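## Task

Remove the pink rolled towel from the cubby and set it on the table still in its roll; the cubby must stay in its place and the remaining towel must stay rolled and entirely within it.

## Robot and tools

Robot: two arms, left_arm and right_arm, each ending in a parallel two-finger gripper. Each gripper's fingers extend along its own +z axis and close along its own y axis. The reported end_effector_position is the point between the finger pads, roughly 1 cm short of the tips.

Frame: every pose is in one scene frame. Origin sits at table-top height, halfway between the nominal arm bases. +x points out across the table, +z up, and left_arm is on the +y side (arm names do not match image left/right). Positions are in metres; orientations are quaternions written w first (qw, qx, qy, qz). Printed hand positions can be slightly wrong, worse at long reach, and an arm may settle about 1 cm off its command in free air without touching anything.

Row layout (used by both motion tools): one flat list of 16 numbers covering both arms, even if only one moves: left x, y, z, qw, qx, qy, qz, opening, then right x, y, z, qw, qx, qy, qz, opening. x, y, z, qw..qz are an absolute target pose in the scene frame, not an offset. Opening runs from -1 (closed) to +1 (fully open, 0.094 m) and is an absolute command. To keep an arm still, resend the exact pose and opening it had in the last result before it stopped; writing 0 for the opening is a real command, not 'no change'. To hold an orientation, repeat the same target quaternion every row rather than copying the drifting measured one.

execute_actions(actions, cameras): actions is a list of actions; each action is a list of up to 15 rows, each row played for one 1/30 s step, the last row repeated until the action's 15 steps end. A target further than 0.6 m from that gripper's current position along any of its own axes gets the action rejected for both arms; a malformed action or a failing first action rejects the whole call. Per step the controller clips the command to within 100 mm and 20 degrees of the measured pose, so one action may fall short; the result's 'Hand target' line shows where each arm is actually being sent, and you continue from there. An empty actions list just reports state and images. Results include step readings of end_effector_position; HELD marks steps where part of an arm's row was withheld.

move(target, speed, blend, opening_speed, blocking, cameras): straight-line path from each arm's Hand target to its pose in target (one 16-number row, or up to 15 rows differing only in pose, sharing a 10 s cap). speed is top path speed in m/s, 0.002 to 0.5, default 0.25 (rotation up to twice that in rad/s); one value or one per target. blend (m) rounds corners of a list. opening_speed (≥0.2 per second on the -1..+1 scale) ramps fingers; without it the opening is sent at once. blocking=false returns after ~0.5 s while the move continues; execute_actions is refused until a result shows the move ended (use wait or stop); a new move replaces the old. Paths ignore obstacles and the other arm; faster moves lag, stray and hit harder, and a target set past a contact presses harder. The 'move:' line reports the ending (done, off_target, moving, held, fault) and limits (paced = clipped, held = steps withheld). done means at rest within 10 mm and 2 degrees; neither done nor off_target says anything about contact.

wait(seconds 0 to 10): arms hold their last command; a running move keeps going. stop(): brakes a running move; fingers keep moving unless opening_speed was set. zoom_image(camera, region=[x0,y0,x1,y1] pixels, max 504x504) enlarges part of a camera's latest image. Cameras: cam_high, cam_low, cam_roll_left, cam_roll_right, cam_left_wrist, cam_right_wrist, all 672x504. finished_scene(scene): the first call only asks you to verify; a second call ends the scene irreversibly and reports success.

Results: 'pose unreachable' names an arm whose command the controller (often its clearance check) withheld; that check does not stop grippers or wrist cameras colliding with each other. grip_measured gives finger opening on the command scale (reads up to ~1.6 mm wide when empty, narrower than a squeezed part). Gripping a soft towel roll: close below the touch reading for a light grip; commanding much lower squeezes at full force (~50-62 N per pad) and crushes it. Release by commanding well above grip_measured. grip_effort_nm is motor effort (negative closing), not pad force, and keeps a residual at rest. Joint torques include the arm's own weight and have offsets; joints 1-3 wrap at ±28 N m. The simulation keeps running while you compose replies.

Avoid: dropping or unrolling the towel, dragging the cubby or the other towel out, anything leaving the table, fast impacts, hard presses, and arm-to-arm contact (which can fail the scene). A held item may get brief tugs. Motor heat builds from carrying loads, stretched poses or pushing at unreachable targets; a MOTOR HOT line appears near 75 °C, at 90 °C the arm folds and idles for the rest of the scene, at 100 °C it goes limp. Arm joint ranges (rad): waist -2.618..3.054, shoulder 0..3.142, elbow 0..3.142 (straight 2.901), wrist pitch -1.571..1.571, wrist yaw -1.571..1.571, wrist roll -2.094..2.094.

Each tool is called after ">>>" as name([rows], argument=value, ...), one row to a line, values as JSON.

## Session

>>> execute_actions(actions=[])

>>> zoom_image(camera="cam_high", region=[280, 80, 480, 240])

Scene clock: 0.00 s.
left_arm: end_effector_position=(+0.4034, +0.2548, +0.1228) grip_measured=+1.000 grip_effort_nm=n/a end_effector_quat_wxyz=(+0.623, -0.025, +0.782, +0.000) | right_arm: end_effector_position=(+0.3994, -0.2870, +0.0880) grip_measured=+1.000 grip_effort_nm=n/a end_effector_quat_wxyz=(+0.579, +0.022, +0.815, -0.004)
Joint positions: left_arm=[-0.002 1.542 0.36 0.956 -0.047 -0.043 0.094] | right_arm=[-0.02 1.567 0.324 0.907 0.008 0.022 0.094]
Joint velocities: left_arm=[0.012 -0.012 0.002 -0.037 0.037 -0.051 0] | right_arm=[-0.002 0.002 -0.012 0.007 -0.066 0.066 0]
Joint torques (N m): no reading
Motor temperatures (°C): left_arm=[20 24 18 21 19 18 19] | right_arm=[20 22 25 20 19 21 20]
Heat: left arm: 24 °C; right arm: 25 °C.
Hand target: left_arm +0.4030, +0.2548, +0.1209; +0.619, -0.025, +0.785, +0.000 | right_arm +0.4028, -0.2871, +0.0964; +0.589, +0.021, +0.808, -0.004
Tool commands: left_gripper/opening=+1.0 right_gripper/opening=+1.0

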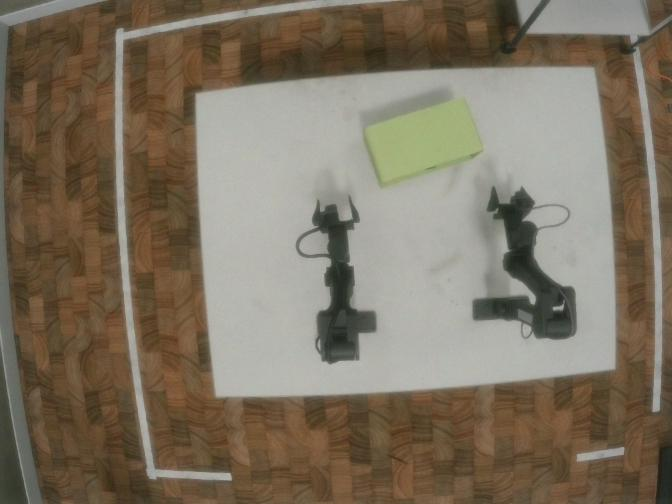

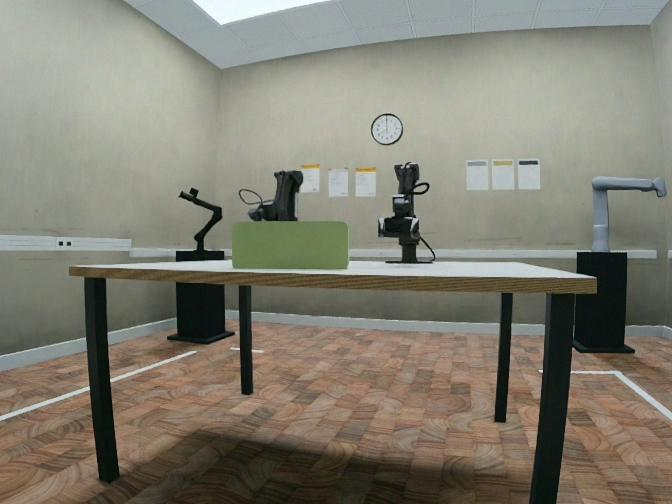

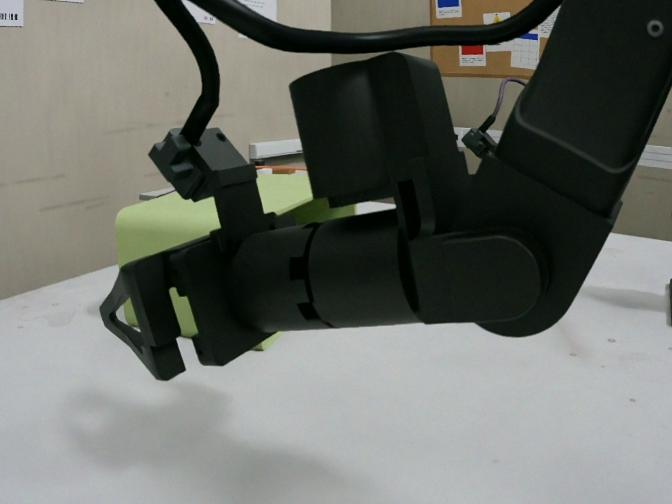

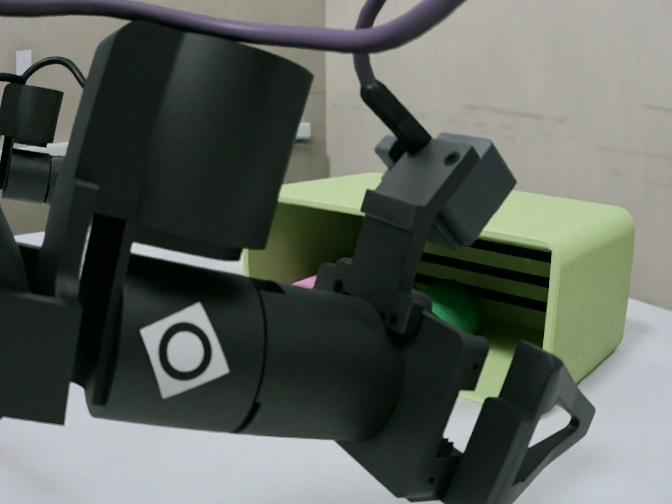

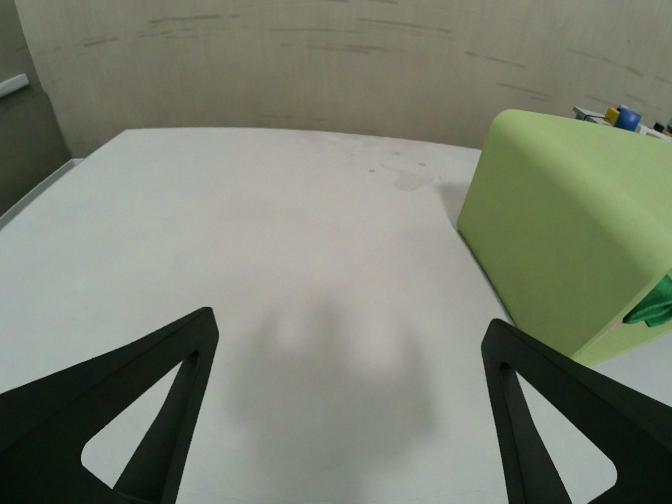

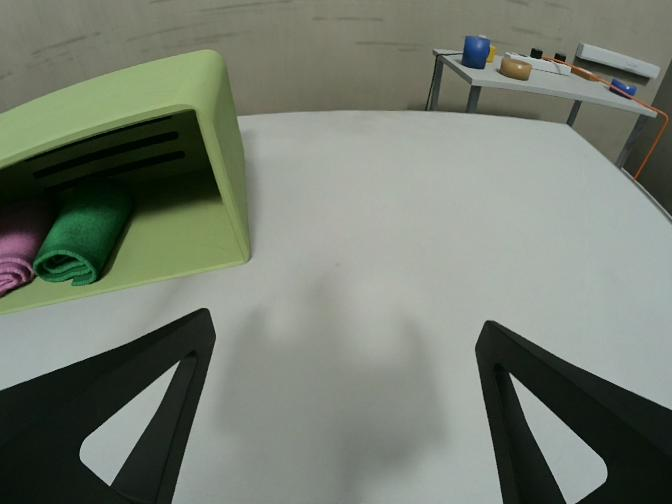

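Scaled by 2.520 from the camera's 672x504 image, which has a finer 960x720 frame.

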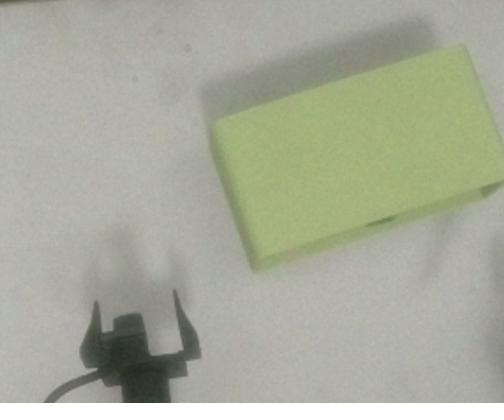

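>>> move(target=[0.4034,0.2548,0.1228,0.623,-0.025,0.782,0,1,0.30,-0.01,0.14,0.57043,-0.08562,0.81466,0.05996,1], speed=0.2, cameras=["cam_right_wrist","cam_high","cam_roll_right"])

>>> zoom_image(camera="cam_right_wrist", region=[150, 0, 600, 330])

Scene clock: 4.23 s.
left_arm: end_effector_position=(+0.4034, +0.2548, +0.1228) grip_measured=+1.000 grip_effort_nm=-0.007 end_effector_quat_wxyz=(+0.623, -0.025, +0.782, +0.000) | right_arm: end_effector_position=(+0.2982, -0.0190, +0.1327) grip_measured=+1.000 grip_effort_nm=-0.002 end_effector_quat_wxyz=(+0.572, -0.105, +0.812, +0.044)
Joint positions: left_arm=[-0.002 1.542 0.36 0.956 -0.047 -0.043 0.094] | right_arm=[1.066 1.473 0.577 0.391 0.788 0.321 0.094]
Joint velocities: left_arm=[0.002 -0.002 -0.012 -0.066 -0.037 -0.022 0] | right_arm=[-0.007 -0.002 0.002 -0.022 0.022 0.095 0]
Joint torques (N m): left_arm=[0.02 -5.59 6.74 1.85 -0.03 0.03] | right_arm=[0.1 -3.55 8.06 1.23 0.27 0.03]
Motor temperatures (°C): left_arm=[20 24 18 22 19 18 19] | right_arm=[20 22 25 20 19 21 20]
Heat: left arm: 24 °C; right arm: 25 °C.
Hand target: left_arm +0.4034, +0.2548, +0.1228; +0.623, -0.025, +0.782, +0.000 | right_arm +0.3024, -0.0141, +0.1404; +0.578, -0.097, +0.809, +0.045
Off the commanded pose: left_arm 0.000 m, 0 deg | right_arm 0.012 m, 3 deg.
move: off_target (right_arm)
Images, in order (width x height): cam_high 672x504, cam_roll_right 672x504, cam_right_wrist 672x504.

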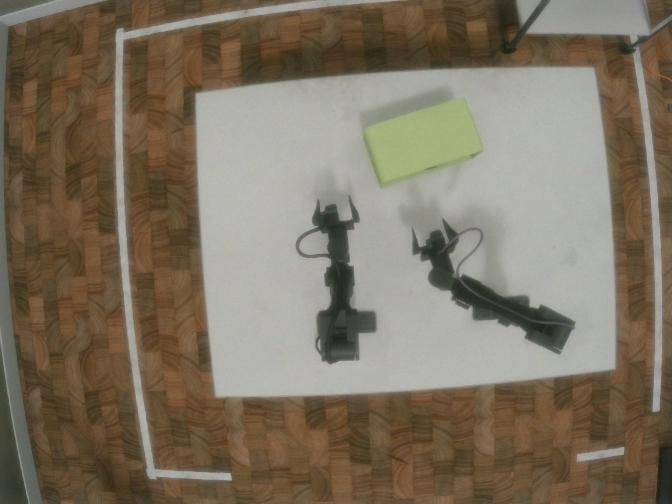

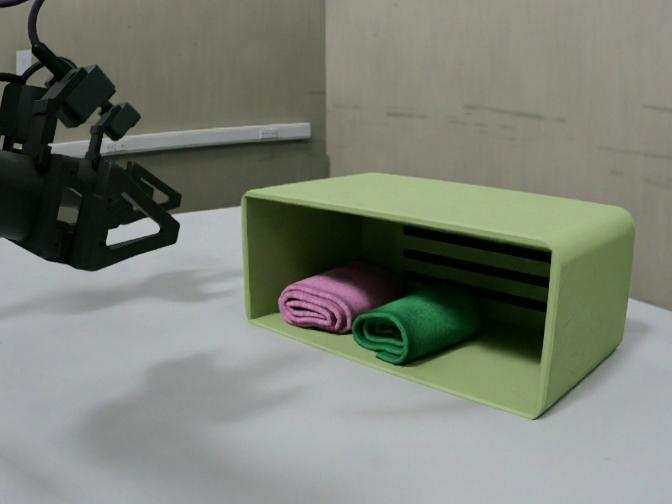

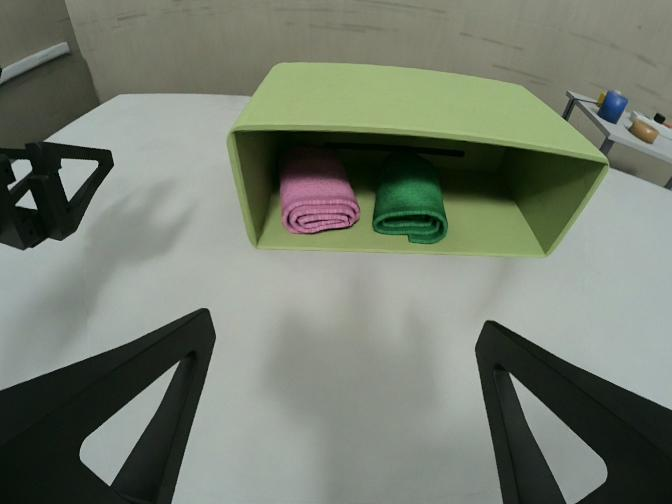

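Scaled by 1.120 from the camera's 672x504 image, which has a finer 960x720 frame.

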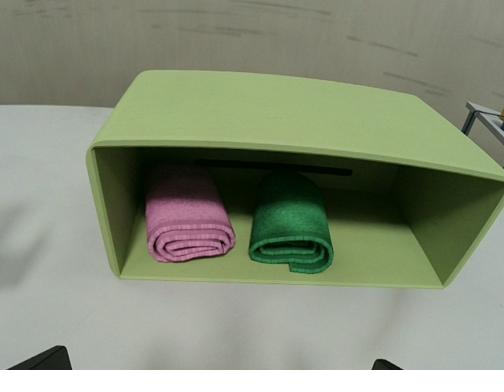

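>>> move(target=[0.4034,0.2548,0.1228,0.623,-0.025,0.782,0,1,0.37,0.005,0.115,0.59951,-0.13777,0.7813,0.10571,1], speed=0.2, cameras=["cam_right_wrist","cam_high","cam_roll_right"])

>>> zoom_image(camera="cam_right_wrist", region=[150, 0, 600, 330])

Scene clock: 8.57 s.
left_arm: end_effector_position=(+0.4034, +0.2548, +0.1228) grip_measured=+1.000 grip_effort_nm=-0.002 end_effector_quat_wxyz=(+0.623, -0.025, +0.782, +0.000) | right_arm: end_effector_position=(+0.3612, -0.0006, +0.1050) grip_measured=+1.000 grip_effort_nm=-0.002 end_effector_quat_wxyz=(+0.588, -0.141, +0.790, +0.101)
Joint positions: left_arm=[-0.002 1.542 0.36 0.956 -0.047 -0.043 0.094] | right_arm=[0.855 1.753 0.606 0.816 0.481 0.151 0.094]
Joint velocities: left_arm=[0.007 0.002 -0.007 -0.007 -0.022 0.022 0] | right_arm=[-0.022 -0.007 0.007 -0.066 -0.007 -0.037 0]
Joint torques (N m): left_arm=[0.03 -5.57 6.72 1.85 -0.03 0.02] | right_arm=[-0.43 -4.98 7.05 1.65 0.01 -0.07]
Motor temperatures (°C): left_arm=[20 24 18 23 19 18 19] | right_arm=[20 22 26 21 19 21 20]
Heat: left arm: 24 °C; right arm: 26 °C.
Hand target: left_arm +0.4034, +0.2548, +0.1228; +0.623, -0.025, +0.782, +0.000 | right_arm +0.3686, +0.0051, +0.1138; +0.599, -0.135, +0.782, +0.108
Off the commanded pose: left_arm 0.000 m, 0 deg | right_arm 0.014 m, 2 deg.
move: off_target (right_arm)
Images, in order (width x height): cam_high 672x504, cam_roll_right 672x504, cam_right_wrist 672x504.

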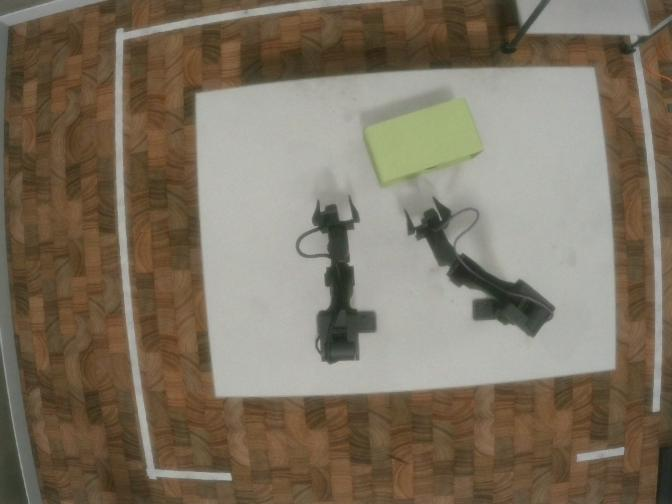

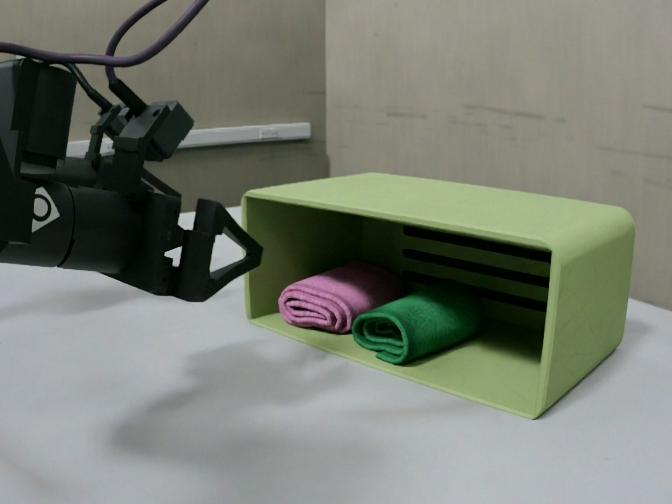

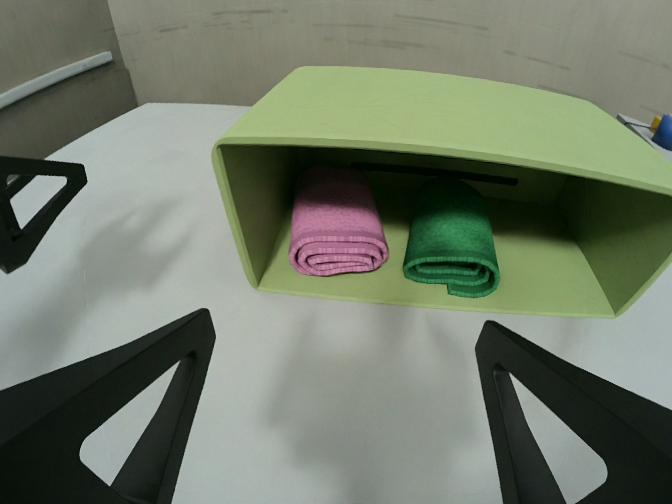

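Scaled by 1.120 from the camera's 672x504 image, which has a finer 960x720 frame.

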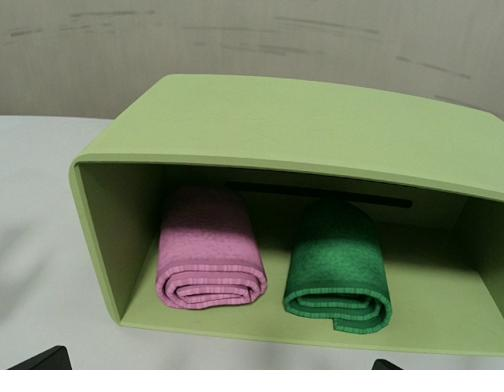

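>>> move(target=[0.4034,0.2548,0.1228,0.623,-0.025,0.782,0,1,0.455,0.045,0.083,0.63151,-0.14288,0.7526,0.11989,1], speed=0.12, cameras=["cam_right_wrist","cam_high","cam_roll_right"])

>>> zoom_image(camera="cam_roll_right", region=[150, 130, 500, 400])

Scene clock: 11.53 s.
left_arm: end_effector_position=(+0.4034, +0.2548, +0.1228) grip_measured=+1.000 grip_effort_nm=-0.007 end_effector_quat_wxyz=(+0.623, -0.025, +0.782, +0.000) | right_arm: end_effector_position=(+0.4476, +0.0415, +0.0766) grip_measured=+1.000 grip_effort_nm=-0.002 end_effector_quat_wxyz=(+0.621, -0.145, +0.761, +0.115)
Joint positions: left_arm=[-0.002 1.542 0.36 0.956 -0.047 -0.043 0.094] | right_arm=[0.751 2.16 0.934 1.009 0.366 0.075 0.094]
Joint velocities: left_arm=[0.017 0.002 0.002 0.007 -0.037 -0.007 0] | right_arm=[-0.017 -0.007 -0.002 0.037 0.022 -0.007 0]
Joint torques (N m): left_arm=[0.03 -5.57 6.74 1.85 -0.03 0.02] | right_arm=[-0.36 -7.6 6.68 1.71 -0.05 -0.07]
Motor temperatures (°C): left_arm=[20 24 18 23 19 18 19] | right_arm=[20 23 26 21 19 21 20]
Heat: left arm: 24 °C; right arm: 26 °C.
Hand target: left_arm +0.4034, +0.2548, +0.1228; +0.623, -0.025, +0.782, +0.000 | right_arm +0.4542, +0.0455, +0.0814; +0.631, -0.142, +0.753, +0.120
Off the commanded pose: left_arm 0.000 m, 0 deg | right_arm 0.010 m, 2 deg.
move: done
Images, in order (width x height): cam_high 672x504, cam_roll_right 672x504, cam_right_wrist 672x504.

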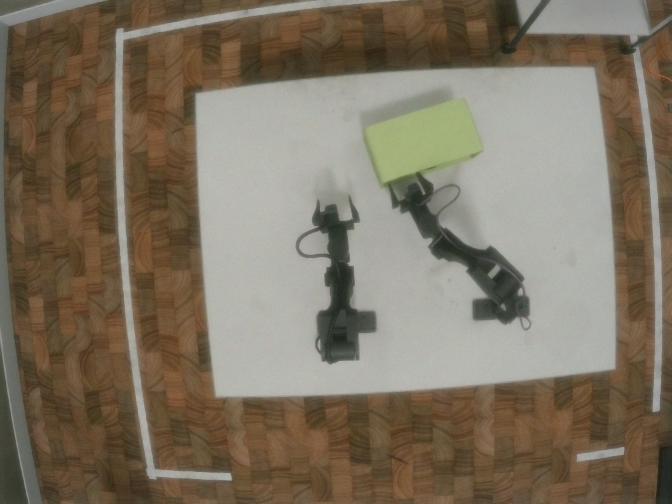

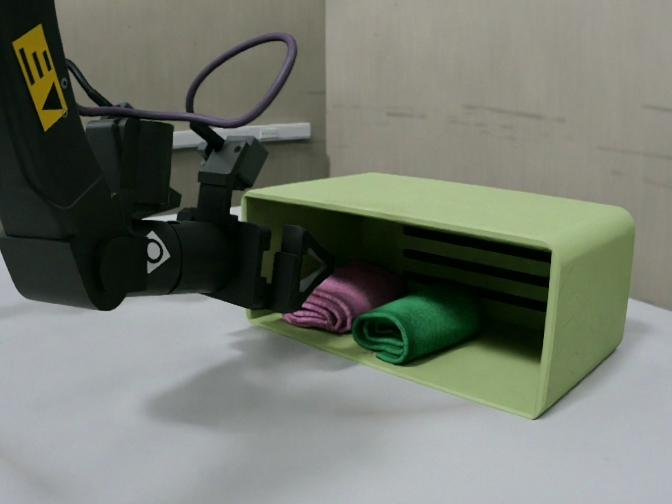

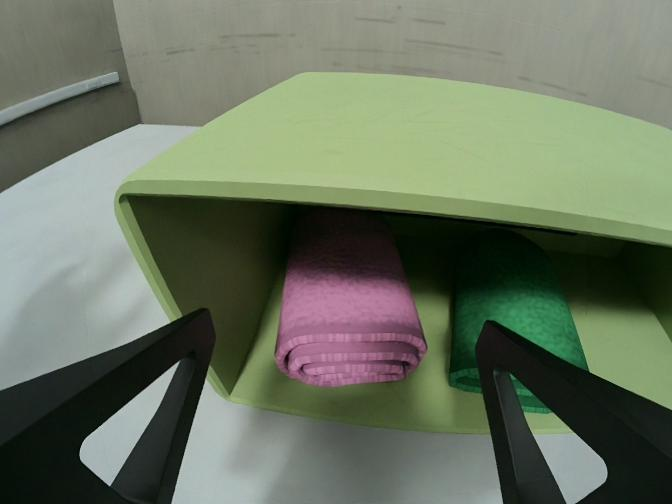

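Scaled by 1.440 from the camera's 672x504 image, which has a finer 960x720 frame.

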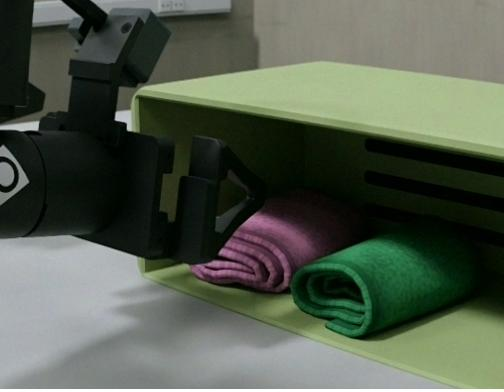

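>>> move(target=[0.4034,0.2548,0.1228,0.623,-0.025,0.782,0,1,0.490,0.0585,0.076,0.63151,-0.14288,0.7526,0.11989,1], speed=0.1, cameras=["cam_right_wrist","cam_high","cam_roll_right"])

>>> zoom_image(camera="cam_roll_right", region=[150, 130, 500, 400])

Scene clock: 13.70 s.
left_arm: end_effector_position=(+0.4034, +0.2548, +0.1228) grip_measured=+1.000 grip_effort_nm=-0.007 end_effector_quat_wxyz=(+0.623, -0.025, +0.782, +0.000) | right_arm: end_effector_position=(+0.4841, +0.0555, +0.0773) grip_measured=+1.000 grip_effort_nm=-0.002 end_effector_quat_wxyz=(+0.630, -0.141, +0.754, +0.120)
Joint positions: left_arm=[-0.002 1.542 0.36 0.956 -0.047 -0.043 0.094] | right_arm=[0.715 2.261 1.103 0.971 0.331 0.066 0.094]
Joint velocities: left_arm=[0.012 -0.002 0.007 -0.051 -0.007 0.051 0] | right_arm=[-0.027 -0.007 0.022 0.051 0.022 -0.066 0]
Joint torques (N m): left_arm=[0.03 -5.59 6.74 1.85 -0.03 0.02] | right_arm=[-0.31 -8.35 7.13 1.47 -0.07 -0.06]
Motor temperatures (°C): left_arm=[20 24 18 24 19 18 19] | right_arm=[20 23 26 22 19 21 20]
Heat: left arm: 24 °C; right arm: 26 °C.
Hand target: left_arm +0.4034, +0.2548, +0.1228; +0.623, -0.025, +0.782, +0.000 | right_arm +0.4898, +0.0586, +0.0749; +0.631, -0.142, +0.753, +0.120
Off the commanded pose: left_arm 0.000 m, 0 deg | right_arm 0.007 m, 0 deg.
move: done
Images, in order (width x height): cam_high 672x504, cam_roll_right 672x504, cam_right_wrist 672x504.

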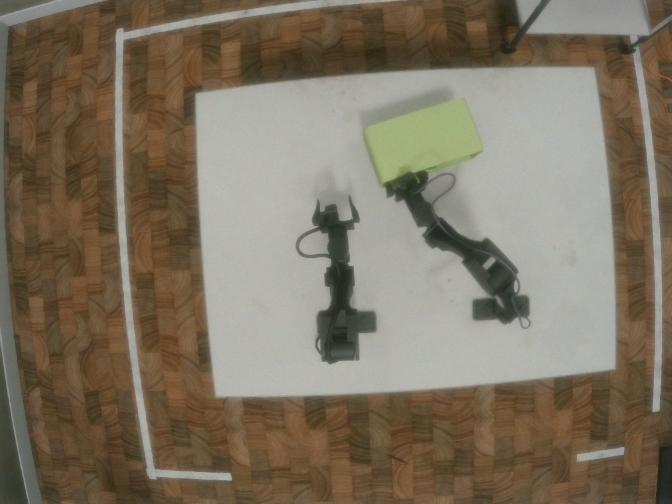

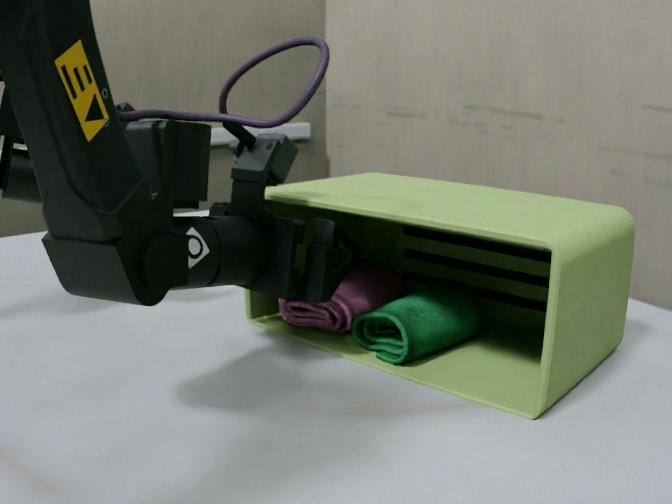

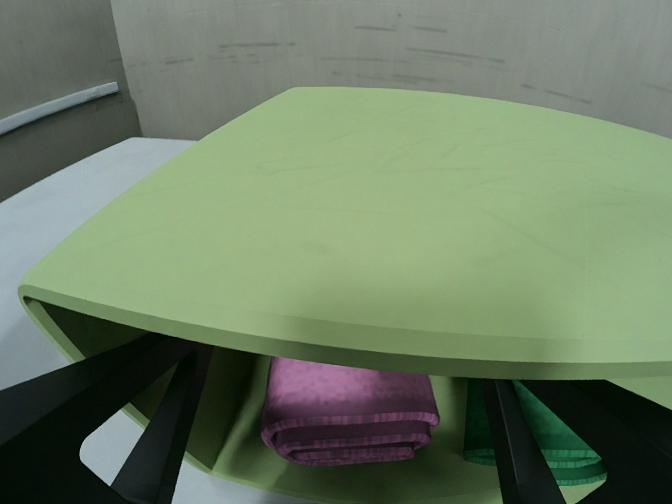

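Scaled by 1.440 from the camera's 672x504 image, which has a finer 960x720 frame.

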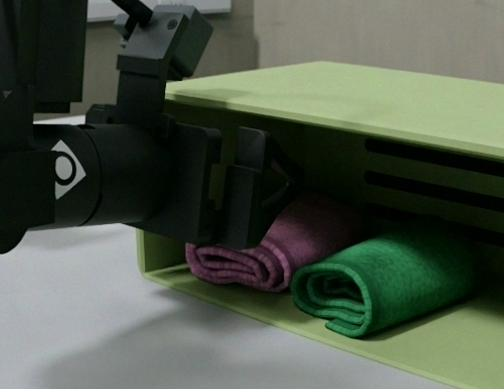

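>>> move([
  [0.4034,0.2548,0.1228,0.623,-0.025,0.782,0,1,0.498,0.062,0.070,0.63151,-0.14288,0.7526,0.11989,0.8],
  [0.4034,0.2548,0.1228,0.623,-0.025,0.782,0,1,0.50,0.062,0.03,0.63151,-0.14288,0.7526,0.11989,0.8],
], speed=0.06, cameras=["cam_right_wrist","cam_high","cam_roll_right"])

>>> zoom_image(camera="cam_roll_right", region=[150, 130, 500, 400])

>>> zoom_image(camera="cam_high", region=[280, 80, 480, 240])

Scene clock: 16.17 s.
left_arm: end_effector_position=(+0.4034, +0.2548, +0.1228) grip_measured=+1.000 grip_effort_nm=-0.007 end_effector_quat_wxyz=(+0.623, -0.025, +0.782, +0.000) | right_arm: end_effector_position=(+0.4966, +0.0624, +0.0503) grip_measured=+0.802 grip_effort_nm=-0.129 end_effector_quat_wxyz=(+0.645, -0.135, +0.741, +0.128)
Joint positions: left_arm=[-0.002 1.542 0.36 0.956 -0.047 -0.043 0.094] | right_arm=[0.708 2.406 1.172 1.091 0.323 0.062 0.085]
Joint velocities: left_arm=[-0.002 -0.012 -0.002 0.022 -0.095 -0.022 0] | right_arm=[-0.002 -0.007 -0.012 -0.022 -0.037 0.022 -0.001]
Joint torques (N m): left_arm=[0.03 -5.57 6.72 1.85 -0.03 0.03] | right_arm=[-0.43 -7.9 5.52 1.34 -0.08 -0.05]
Motor temperatures (°C): left_arm=[20 24 18 24 19 18 19] | right_arm=[20 23 26 22 19 21 20]
Heat: left arm: 24 °C; right arm: 26 °C.
Hand target: left_arm +0.4034, +0.2548, +0.1228; +0.623, -0.025, +0.782, +0.000 | right_arm +0.4982, +0.0609, +0.0304; +0.631, -0.143, +0.753, +0.120
Off the commanded pose: left_arm 0.000 m, 0 deg | right_arm 0.021 m, 2 deg.
move: off_target (right_arm)
Images, in order (width x height): cam_high 672x504, cam_roll_right 672x504, cam_right_wrist 672x504.

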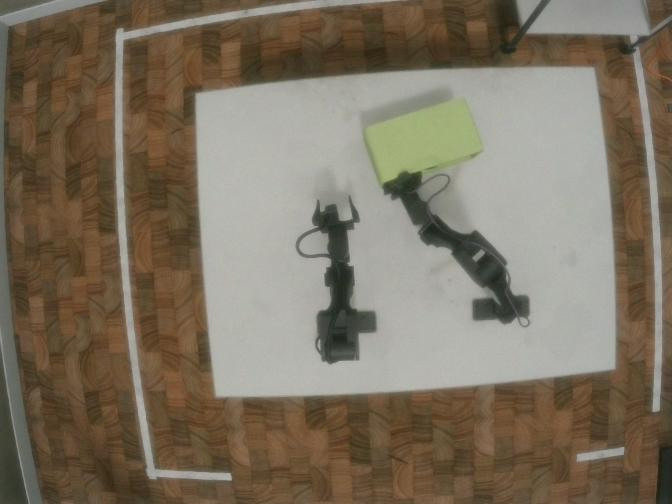

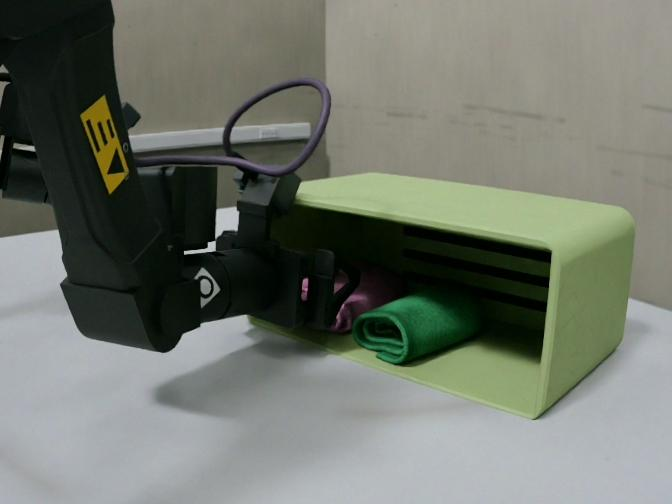

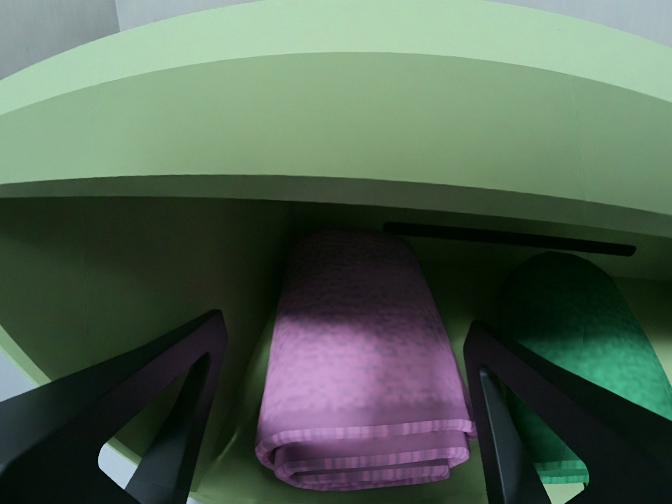

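Scaled by 1.440 from the camera's 672x504 image, which has a finer 960x720 frame.

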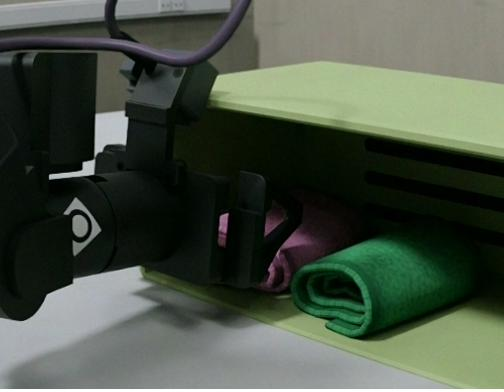

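Scaled by 2.520 from the camera's 672x504 image, which has a finer 960x720 frame.

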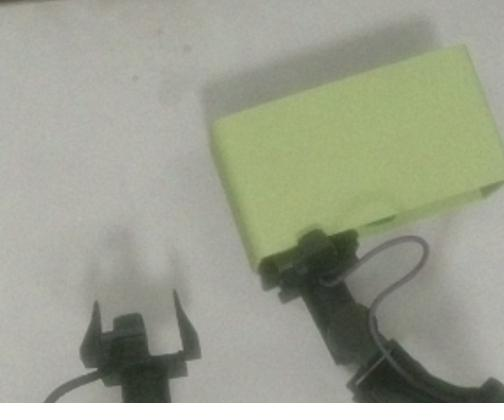

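>>> move([
  [0.4034,0.2548,0.1228,0.623,-0.025,0.782,0,1,0.502,0.054,0.03,0.63151,-0.14288,0.7526,0.11989,0.85],
  [0.4034,0.2548,0.1228,0.623,-0.025,0.782,0,1,0.503,0.054,0.010,0.63151,-0.14288,0.7526,0.11989,0.85],
], speed=0.05, cameras=["cam_right_wrist","cam_roll_right"])

>>> zoom_image(camera="cam_roll_right", region=[150, 130, 500, 400])

Scene clock: 18.07 s.
left_arm: end_effector_position=(+0.4034, +0.2548, +0.1228) grip_measured=+1.000 grip_effort_nm=-0.007 end_effector_quat_wxyz=(+0.623, -0.025, +0.782, +0.000) | right_arm: end_effector_position=(+0.5014, +0.0581, +0.0516) grip_measured=+0.848 grip_effort_nm=0.129 end_effector_quat_wxyz=(+0.665, -0.129, +0.722, +0.140)
Joint positions: left_arm=[-0.002 1.542 0.36 0.956 -0.047 -0.043 0.094] | right_arm=[0.691 2.448 1.175 1.193 0.299 0.054 0.087]
Joint velocities: left_arm=[0.002 -0.022 -0.002 -0.022 0.037 -0.081 0] | right_arm=[-0.017 -0.007 0.022 0.022 -0.051 0.007 0]
Joint torques (N m): left_arm=[0.02 -5.57 6.74 1.85 -0.03 0.02] | right_arm=[-0.54 -7.12 4.21 0.99 -0.05 0]
Motor temperatures (°C): left_arm=[20 24 18 24 19 18 19] | right_arm=[20 23 26 22 19 21 20]
Heat: left arm: 24 °C; right arm: 26 °C.
Hand target: left_arm +0.4034, +0.2548, +0.1228; +0.623, -0.025, +0.782, +0.000 | right_arm +0.4992, +0.0515, +0.0114; +0.631, -0.143, +0.753, +0.121
Off the commanded pose: left_arm 0.000 m, 0 deg | right_arm 0.042 m, 6 deg.
move: off_target (right_arm)
Images, in order (width x height): cam_roll_right 672x504, cam_right_wrist 672x504.

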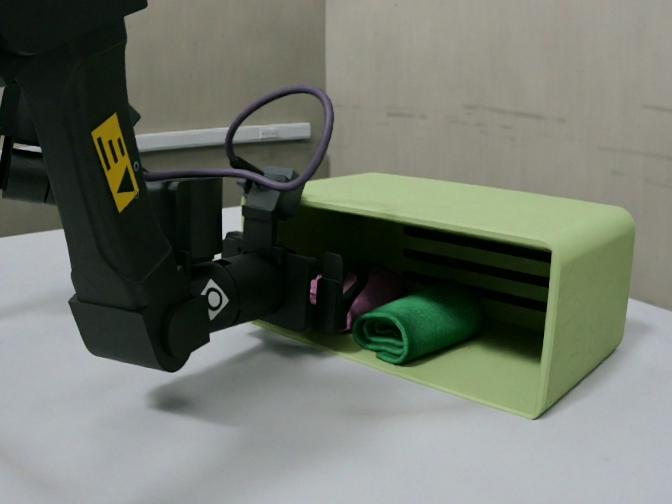

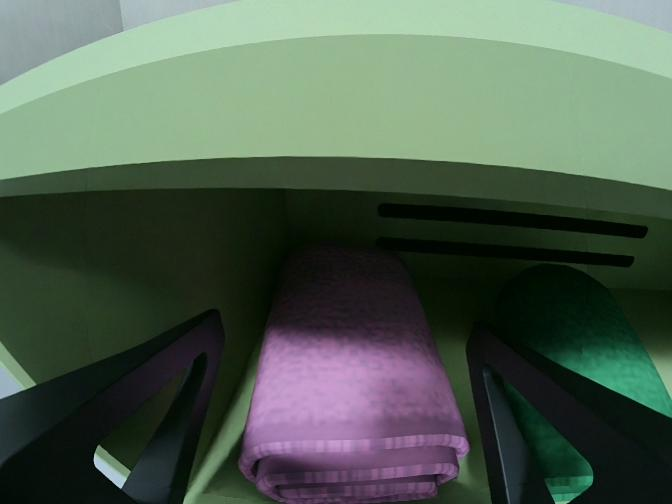

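Scaled by 1.440 from the camera's 672x504 image, which has a finer 960x720 frame.

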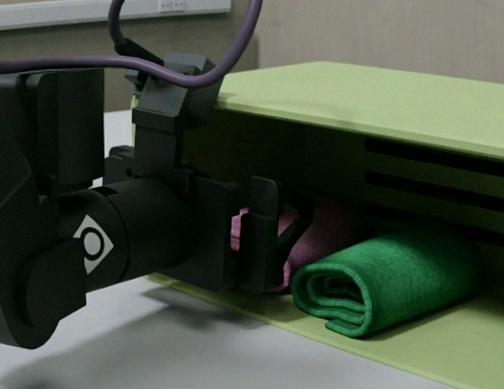

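>>> move([
  [0.4034,0.2548,0.1228,0.623,-0.025,0.782,0,1,0.503,0.057,0.065,0.63151,-0.14288,0.7526,0.11989,0.6],
  [0.4034,0.2548,0.1228,0.623,-0.025,0.782,0,1,0.503,0.056,0.02,0.63151,-0.14288,0.7526,0.11989,0.6],
], speed=0.06, cameras=["cam_right_wrist","cam_roll_right"])

>>> zoom_image(camera="cam_roll_right", region=[150, 130, 500, 400])

Scene clock: 22.53 s.
left_arm: end_effector_position=(+0.4034, +0.2548, +0.1228) grip_measured=+1.000 grip_effort_nm=-0.007 end_effector_quat_wxyz=(+0.623, -0.025, +0.782, +0.000) | right_arm: end_effector_position=(+0.5016, +0.0583, +0.0509) grip_measured=+0.602 grip_effort_nm=-0.129 end_effector_quat_wxyz=(+0.655, -0.135, +0.731, +0.134)
Joint positions: left_arm=[-0.002 1.542 0.36 0.956 -0.047 -0.043 0.094] | right_arm=[0.691 2.428 1.175 1.141 0.299 0.053 0.075]
Joint velocities: left_arm=[0.012 -0.007 0.002 0.037 -0.007 -0.095 0] | right_arm=[0.012 -0.002 0.007 -0.066 0.037 0.007 0]
Joint torques (N m): left_arm=[0.03 -5.57 6.72 1.85 -0.03 0.02] | right_arm=[-0.32 -7.56 4.67 1.18 -0.02 0]
Motor temperatures (°C): left_arm=[20 24 19 25 19 18 19] | right_arm=[20 24 26 22 19 21 20]
Heat: left arm: 25 °C; right arm: 26 °C.
Hand target: left_arm +0.4034, +0.2548, +0.1228; +0.623, -0.025, +0.782, +0.000 | right_arm +0.5005, +0.0541, +0.0208; +0.631, -0.143, +0.753, +0.121
Off the commanded pose: left_arm 0.000 m, 0 deg | right_arm 0.031 m, 4 deg.
move: off_target (right_arm)
Images, in order (width x height): cam_roll_right 672x504, cam_right_wrist 672x504.

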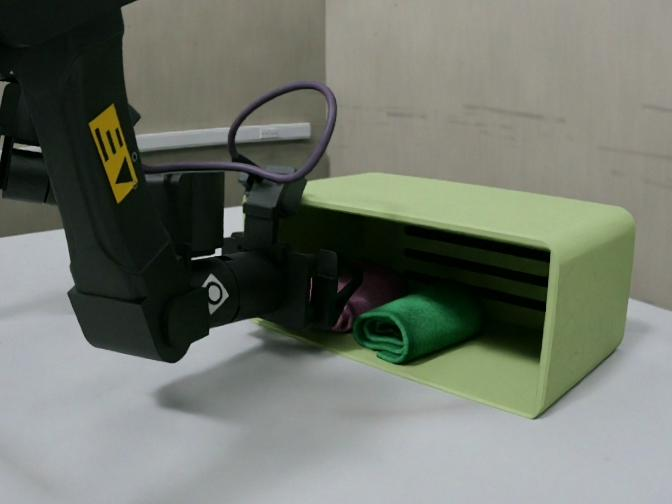

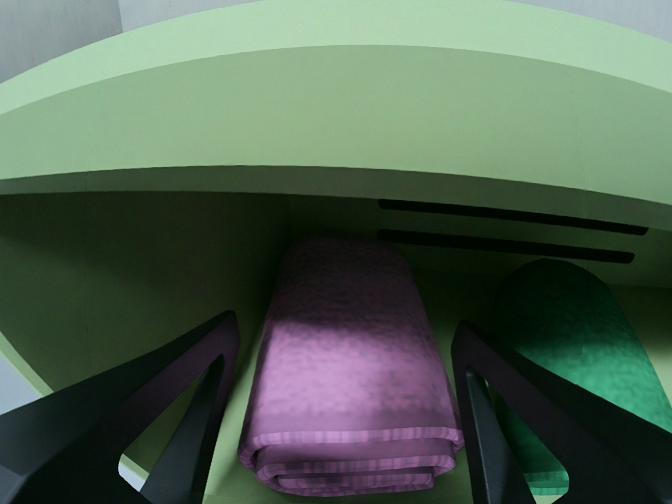

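Scaled by 1.440 from the camera's 672x504 image, which has a finer 960x720 frame.

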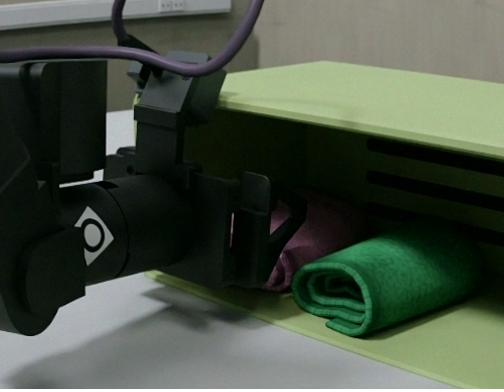

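>>> move([
  [0.4034,0.2548,0.1228,0.623,-0.025,0.782,0,1,0.495,0.053,0.065,0.57794,-0.14743,0.79547,0.10712,0.75],
  [0.4034,0.2548,0.1228,0.623,-0.025,0.782,0,1,0.495,0.053,0.025,0.57794,-0.14743,0.79547,0.10712,0.75],
], speed=0.06, cameras=["cam_right_wrist","cam_roll_right"])

>>> zoom_image(camera="cam_roll_right", region=[150, 130, 500, 400])

Scene clock: 26.13 s.
left_arm: end_effector_position=(+0.4034, +0.2548, +0.1229) grip_measured=+1.000 grip_effort_nm=-0.007 end_effector_quat_wxyz=(+0.623, -0.025, +0.782, +0.000) | right_arm: end_effector_position=(+0.4968, +0.0544, +0.0458) grip_measured=+0.748 grip_effort_nm=0.129 end_effector_quat_wxyz=(+0.592, -0.145, +0.785, +0.114)
Joint positions: left_arm=[-0.002 1.542 0.36 0.956 -0.047 -0.043 0.094] | right_arm=[0.691 2.317 1.175 0.851 0.299 0.096 0.082]
Joint velocities: left_arm=[0.002 -0.007 0.002 0.051 -0.022 -0.007 0] | right_arm=[-0.007 0.002 0.002 0.022 -0.037 0.022 -0.001]
Joint torques (N m): left_arm=[0.03 -5.57 6.72 1.85 -0.03 0.02] | right_arm=[0.02 -8.21 4.16 1.48 0 0.04]
Motor temperatures (°C): left_arm=[20 24 19 25 19 18 19] | right_arm=[20 25 26 22 19 21 20]
Heat: left arm: 25 °C; right arm: 26 °C.
Hand target: left_arm +0.4034, +0.2548, +0.1229; +0.623, -0.025, +0.782, +0.000 | right_arm +0.4934, +0.0517, +0.0255; +0.577, -0.148, +0.795, +0.109
Off the commanded pose: left_arm 0.000 m, 0 deg | right_arm 0.021 m, 2 deg.
move: off_target (right_arm)
Images, in order (width x height): cam_roll_right 672x504, cam_right_wrist 672x504.

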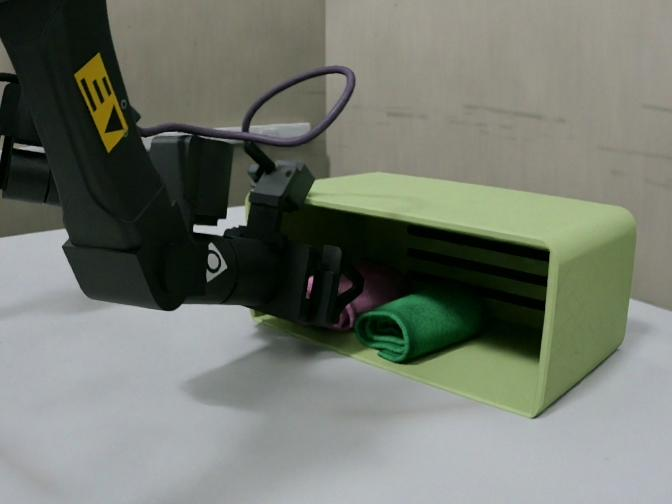

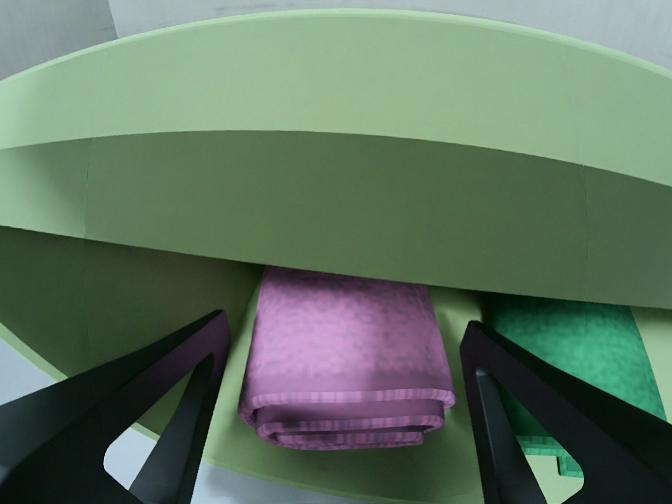

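Scaled by 1.440 from the camera's 672x504 image, which has a finer 960x720 frame.

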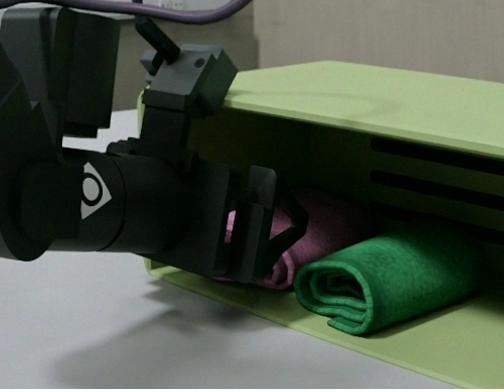

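>>> move([
  [0.4034,0.2548,0.1228,0.623,-0.025,0.782,0,1,0.470,0.044,0.05,0.57794,-0.14743,0.79547,0.10712,0.75],
  [0.4034,0.2548,0.1228,0.623,-0.025,0.782,0,1,0.473,0.045,0.026,0.57794,-0.14743,0.79547,0.10712,0.75],
], speed=0.06, cameras=["cam_right_wrist","cam_roll_right","cam_high"])

>>> zoom_image(camera="cam_roll_right", region=[150, 130, 500, 400])

>>> zoom_image(camera="cam_high", region=[280, 80, 480, 240])

Scene clock: 28.47 s.
left_arm: end_effector_position=(+0.4034, +0.2548, +0.1229) grip_measured=+1.000 grip_effort_nm=-0.007 end_effector_quat_wxyz=(+0.623, -0.025, +0.782, +0.000) | right_arm: end_effector_position=(+0.4731, +0.0449, +0.0330) grip_measured=+0.748 grip_effort_nm=0.129 end_effector_quat_wxyz=(+0.577, -0.151, +0.795, +0.108)
Joint positions: left_arm=[-0.002 1.542 0.36 0.956 -0.047 -0.043 0.094] | right_arm=[0.709 2.278 1.069 0.877 0.314 0.104 0.082]
Joint velocities: left_arm=[-0.012 -0.007 -0.002 0.037 -0.051 0.022 0] | right_arm=[0.007 -0.017 -0.002 0.022 0.022 -0.037 -0.001]
Joint torques (N m): left_arm=[0.02 -5.59 6.74 1.84 -0.03 0.02] | right_arm=[0.18 -8.57 4.21 1.7 0.09 0.03]
Motor temperatures (°C): left_arm=[20 24 19 25 19 18 19] | right_arm=[20 25 26 22 19 21 20]
Heat: left arm: 25 °C; right arm: 26 °C.
Hand target: left_arm +0.4034, +0.2548, +0.1228; +0.623, -0.025, +0.782, +0.000 | right_arm +0.4725, +0.0443, +0.0268; +0.578, -0.148, +0.796, +0.107
Off the commanded pose: left_arm 0.000 m, 0 deg | right_arm 0.007 m, 0 deg.
move: done
Images, in order (width x height): cam_high 672x504, cam_roll_right 672x504, cam_right_wrist 672x504.

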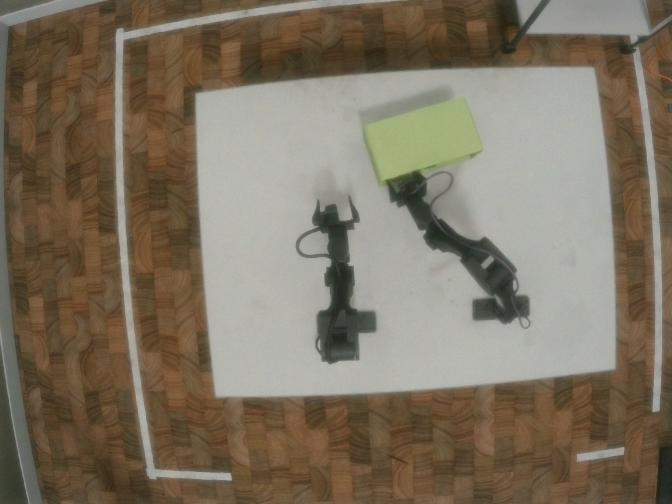

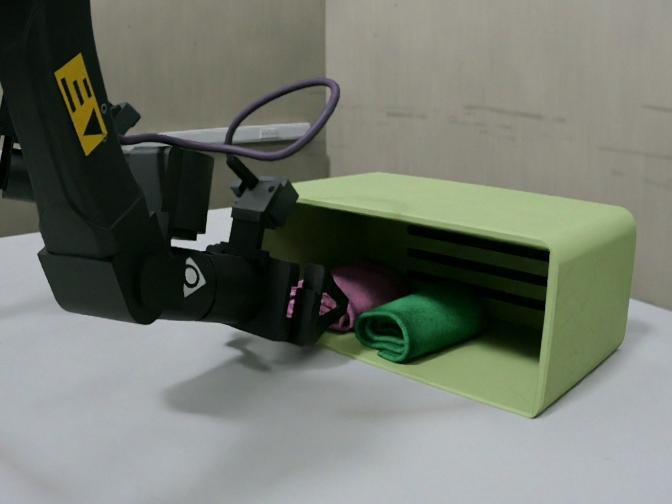

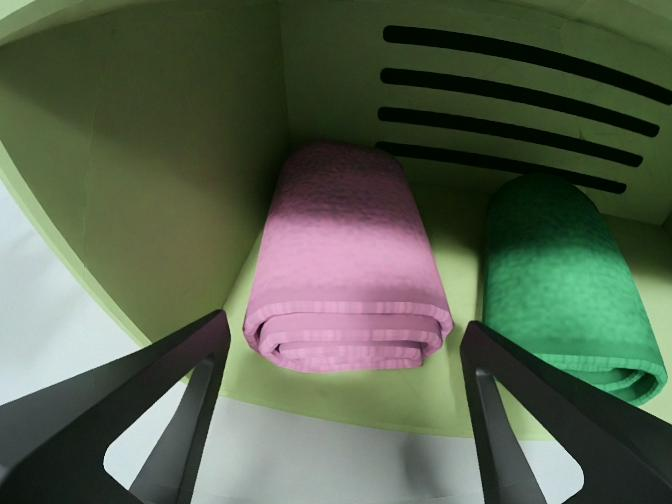

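Scaled by 1.440 from the camera's 672x504 image, which has a finer 960x720 frame.

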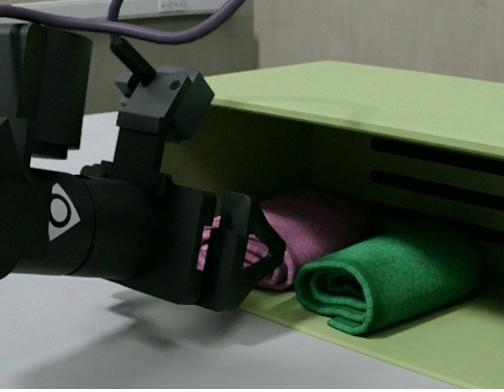

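Scaled by 2.520 from the camera's 672x504 image, which has a finer 960x720 frame.

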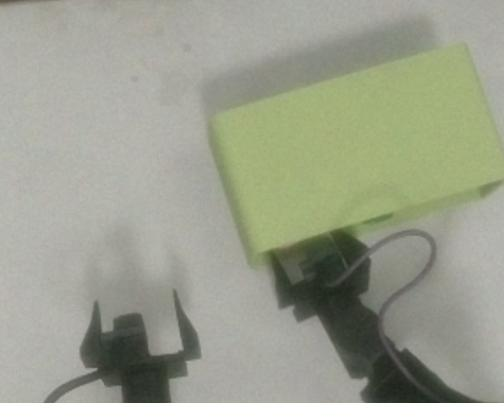

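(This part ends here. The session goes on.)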